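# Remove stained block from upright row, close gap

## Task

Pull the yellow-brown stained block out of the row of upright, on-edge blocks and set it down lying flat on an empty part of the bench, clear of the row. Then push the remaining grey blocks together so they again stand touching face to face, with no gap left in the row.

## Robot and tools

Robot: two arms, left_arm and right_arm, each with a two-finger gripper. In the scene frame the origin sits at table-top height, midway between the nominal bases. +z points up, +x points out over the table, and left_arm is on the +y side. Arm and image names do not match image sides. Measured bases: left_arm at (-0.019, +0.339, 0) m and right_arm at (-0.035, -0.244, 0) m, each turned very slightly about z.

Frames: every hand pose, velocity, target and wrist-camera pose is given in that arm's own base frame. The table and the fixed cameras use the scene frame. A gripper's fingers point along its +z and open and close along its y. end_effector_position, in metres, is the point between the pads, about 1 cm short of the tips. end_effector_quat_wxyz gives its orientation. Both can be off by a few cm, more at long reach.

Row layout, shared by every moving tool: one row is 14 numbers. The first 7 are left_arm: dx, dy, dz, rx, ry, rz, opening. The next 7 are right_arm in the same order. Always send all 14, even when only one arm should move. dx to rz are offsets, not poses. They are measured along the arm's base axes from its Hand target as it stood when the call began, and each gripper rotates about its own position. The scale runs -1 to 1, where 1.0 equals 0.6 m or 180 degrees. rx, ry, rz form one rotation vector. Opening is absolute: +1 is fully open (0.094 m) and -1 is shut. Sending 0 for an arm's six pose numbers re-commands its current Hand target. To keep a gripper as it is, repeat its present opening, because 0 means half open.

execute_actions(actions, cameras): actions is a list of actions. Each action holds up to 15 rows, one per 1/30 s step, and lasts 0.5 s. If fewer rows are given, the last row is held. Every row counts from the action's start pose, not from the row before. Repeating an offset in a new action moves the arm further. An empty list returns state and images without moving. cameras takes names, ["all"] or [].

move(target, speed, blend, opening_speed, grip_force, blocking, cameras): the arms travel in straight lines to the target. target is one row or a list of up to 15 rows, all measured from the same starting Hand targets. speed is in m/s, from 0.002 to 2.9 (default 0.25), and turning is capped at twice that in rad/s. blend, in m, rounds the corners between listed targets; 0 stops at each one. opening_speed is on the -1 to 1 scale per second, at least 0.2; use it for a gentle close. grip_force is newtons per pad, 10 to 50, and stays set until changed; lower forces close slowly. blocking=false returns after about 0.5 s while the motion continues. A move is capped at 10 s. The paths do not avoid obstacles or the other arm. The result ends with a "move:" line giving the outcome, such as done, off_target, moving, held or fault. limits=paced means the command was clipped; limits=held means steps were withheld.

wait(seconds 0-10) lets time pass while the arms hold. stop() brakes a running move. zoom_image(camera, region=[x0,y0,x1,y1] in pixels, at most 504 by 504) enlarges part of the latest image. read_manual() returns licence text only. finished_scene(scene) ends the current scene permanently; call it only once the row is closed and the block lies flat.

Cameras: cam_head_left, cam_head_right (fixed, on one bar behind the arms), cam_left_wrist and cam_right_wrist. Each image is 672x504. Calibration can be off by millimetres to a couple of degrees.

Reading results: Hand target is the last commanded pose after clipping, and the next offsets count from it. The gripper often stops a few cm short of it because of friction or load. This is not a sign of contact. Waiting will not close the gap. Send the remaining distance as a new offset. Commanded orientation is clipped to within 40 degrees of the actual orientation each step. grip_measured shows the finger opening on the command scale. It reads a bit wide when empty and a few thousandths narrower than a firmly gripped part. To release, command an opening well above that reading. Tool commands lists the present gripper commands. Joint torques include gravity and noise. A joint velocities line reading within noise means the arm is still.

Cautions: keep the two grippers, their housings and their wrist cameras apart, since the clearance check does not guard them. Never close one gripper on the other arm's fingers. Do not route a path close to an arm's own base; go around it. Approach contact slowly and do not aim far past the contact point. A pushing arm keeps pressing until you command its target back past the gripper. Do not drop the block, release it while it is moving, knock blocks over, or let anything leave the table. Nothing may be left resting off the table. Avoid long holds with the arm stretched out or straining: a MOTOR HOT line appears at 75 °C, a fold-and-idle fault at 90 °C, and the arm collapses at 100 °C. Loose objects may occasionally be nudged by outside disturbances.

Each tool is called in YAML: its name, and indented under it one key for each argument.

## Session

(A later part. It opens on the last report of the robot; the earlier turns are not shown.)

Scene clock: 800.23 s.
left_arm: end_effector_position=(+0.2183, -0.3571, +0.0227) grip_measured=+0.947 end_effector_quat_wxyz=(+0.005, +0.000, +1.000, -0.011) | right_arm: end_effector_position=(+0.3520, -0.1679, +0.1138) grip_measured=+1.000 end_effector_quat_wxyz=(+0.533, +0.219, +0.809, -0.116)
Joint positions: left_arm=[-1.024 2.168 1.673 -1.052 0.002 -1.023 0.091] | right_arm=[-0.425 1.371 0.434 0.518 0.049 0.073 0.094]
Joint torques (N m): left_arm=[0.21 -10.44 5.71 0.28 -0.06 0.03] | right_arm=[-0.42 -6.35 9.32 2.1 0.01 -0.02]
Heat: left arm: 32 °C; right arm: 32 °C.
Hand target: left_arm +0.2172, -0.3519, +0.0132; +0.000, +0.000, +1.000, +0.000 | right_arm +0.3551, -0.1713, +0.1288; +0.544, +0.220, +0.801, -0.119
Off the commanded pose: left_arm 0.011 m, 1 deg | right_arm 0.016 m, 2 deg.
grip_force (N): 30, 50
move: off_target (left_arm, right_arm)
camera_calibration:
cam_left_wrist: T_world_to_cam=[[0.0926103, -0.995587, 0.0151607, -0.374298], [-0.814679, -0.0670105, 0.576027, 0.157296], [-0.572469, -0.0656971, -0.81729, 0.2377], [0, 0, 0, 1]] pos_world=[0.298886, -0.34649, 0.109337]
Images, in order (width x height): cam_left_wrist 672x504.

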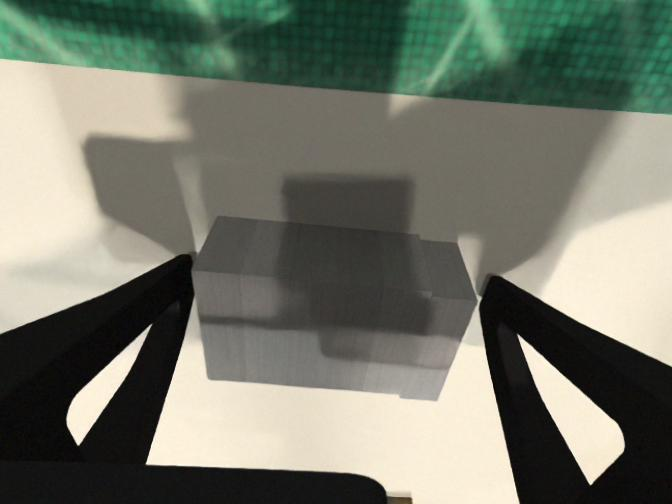

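The row is closed face to face. I will raise the arm straight up and verify the scene with the cameras.

move:
  target: [0, 0.006, 0.16, 0, 0, 0, 0.95, 0, 0, 0, 0, 0, 0, 1]
  speed: 0.1
  cameras: ["cam_left_wrist", "cam_head_right"]

Scene clock: 805.33 s.
left_arm: end_effector_position=(+0.2131, -0.3485, +0.0932) grip_measured=+0.947 end_effector_quat_wxyz=(-0.009, +0.002, +1.000, +0.013) | right_arm: end_effector_position=(+0.3520, -0.1679, +0.1138) grip_measured=+1.000 end_effector_quat_wxyz=(+0.533, +0.219, +0.809, -0.116)
Joint positions: left_arm=[-1.024 2.15 1.926 -1.379 0.002 -1.02 0.091] | right_arm=[-0.425 1.371 0.434 0.518 0.049 0.073 0.094]
Joint torques (N m): left_arm=[0.65 -13.7 9.35 -0.03 -0.06 0.07] | right_arm=[-0.42 -6.35 9.33 2.1 0.02 -0.03]
Heat: left arm: 32 °C; right arm: 32 °C.
Hand target: left_arm +0.2172, -0.3483, +0.1091; +0.000, +0.000, +1.000, +0.000 | right_arm +0.3551, -0.1713, +0.1288; +0.544, +0.220, +0.801, -0.119
Off the commanded pose: left_arm 0.017 m, 2 deg | right_arm 0.016 m, 2 deg.
grip_force (N): 30, 50
move: off_target (left_arm, right_arm)
camera_calibration:
cam_left_wrist: T_world_to_cam=[[0.0892623, -0.995386, -0.0352055, -0.360791], [-0.797847, -0.092617, 0.595703, 0.0986915], [-0.596215, -0.0250852, -0.802433, 0.310666], [0, 0, 0, 1]] pos_world=[0.296169, -0.342192, 0.177796]
Images, in order (width x height): cam_head_right 672x504, cam_left_wrist 672x504.

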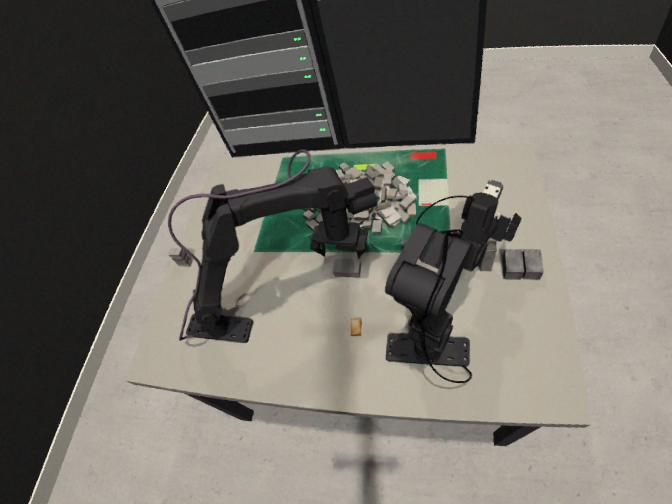

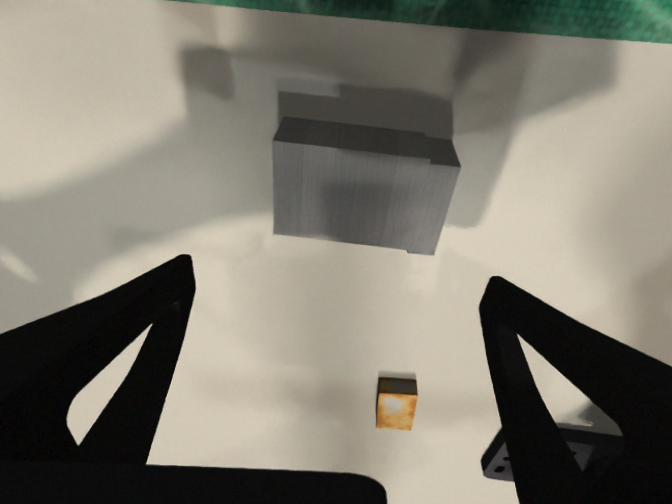

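finished_scene:
  scene: 2

The scene is finished: the task was done.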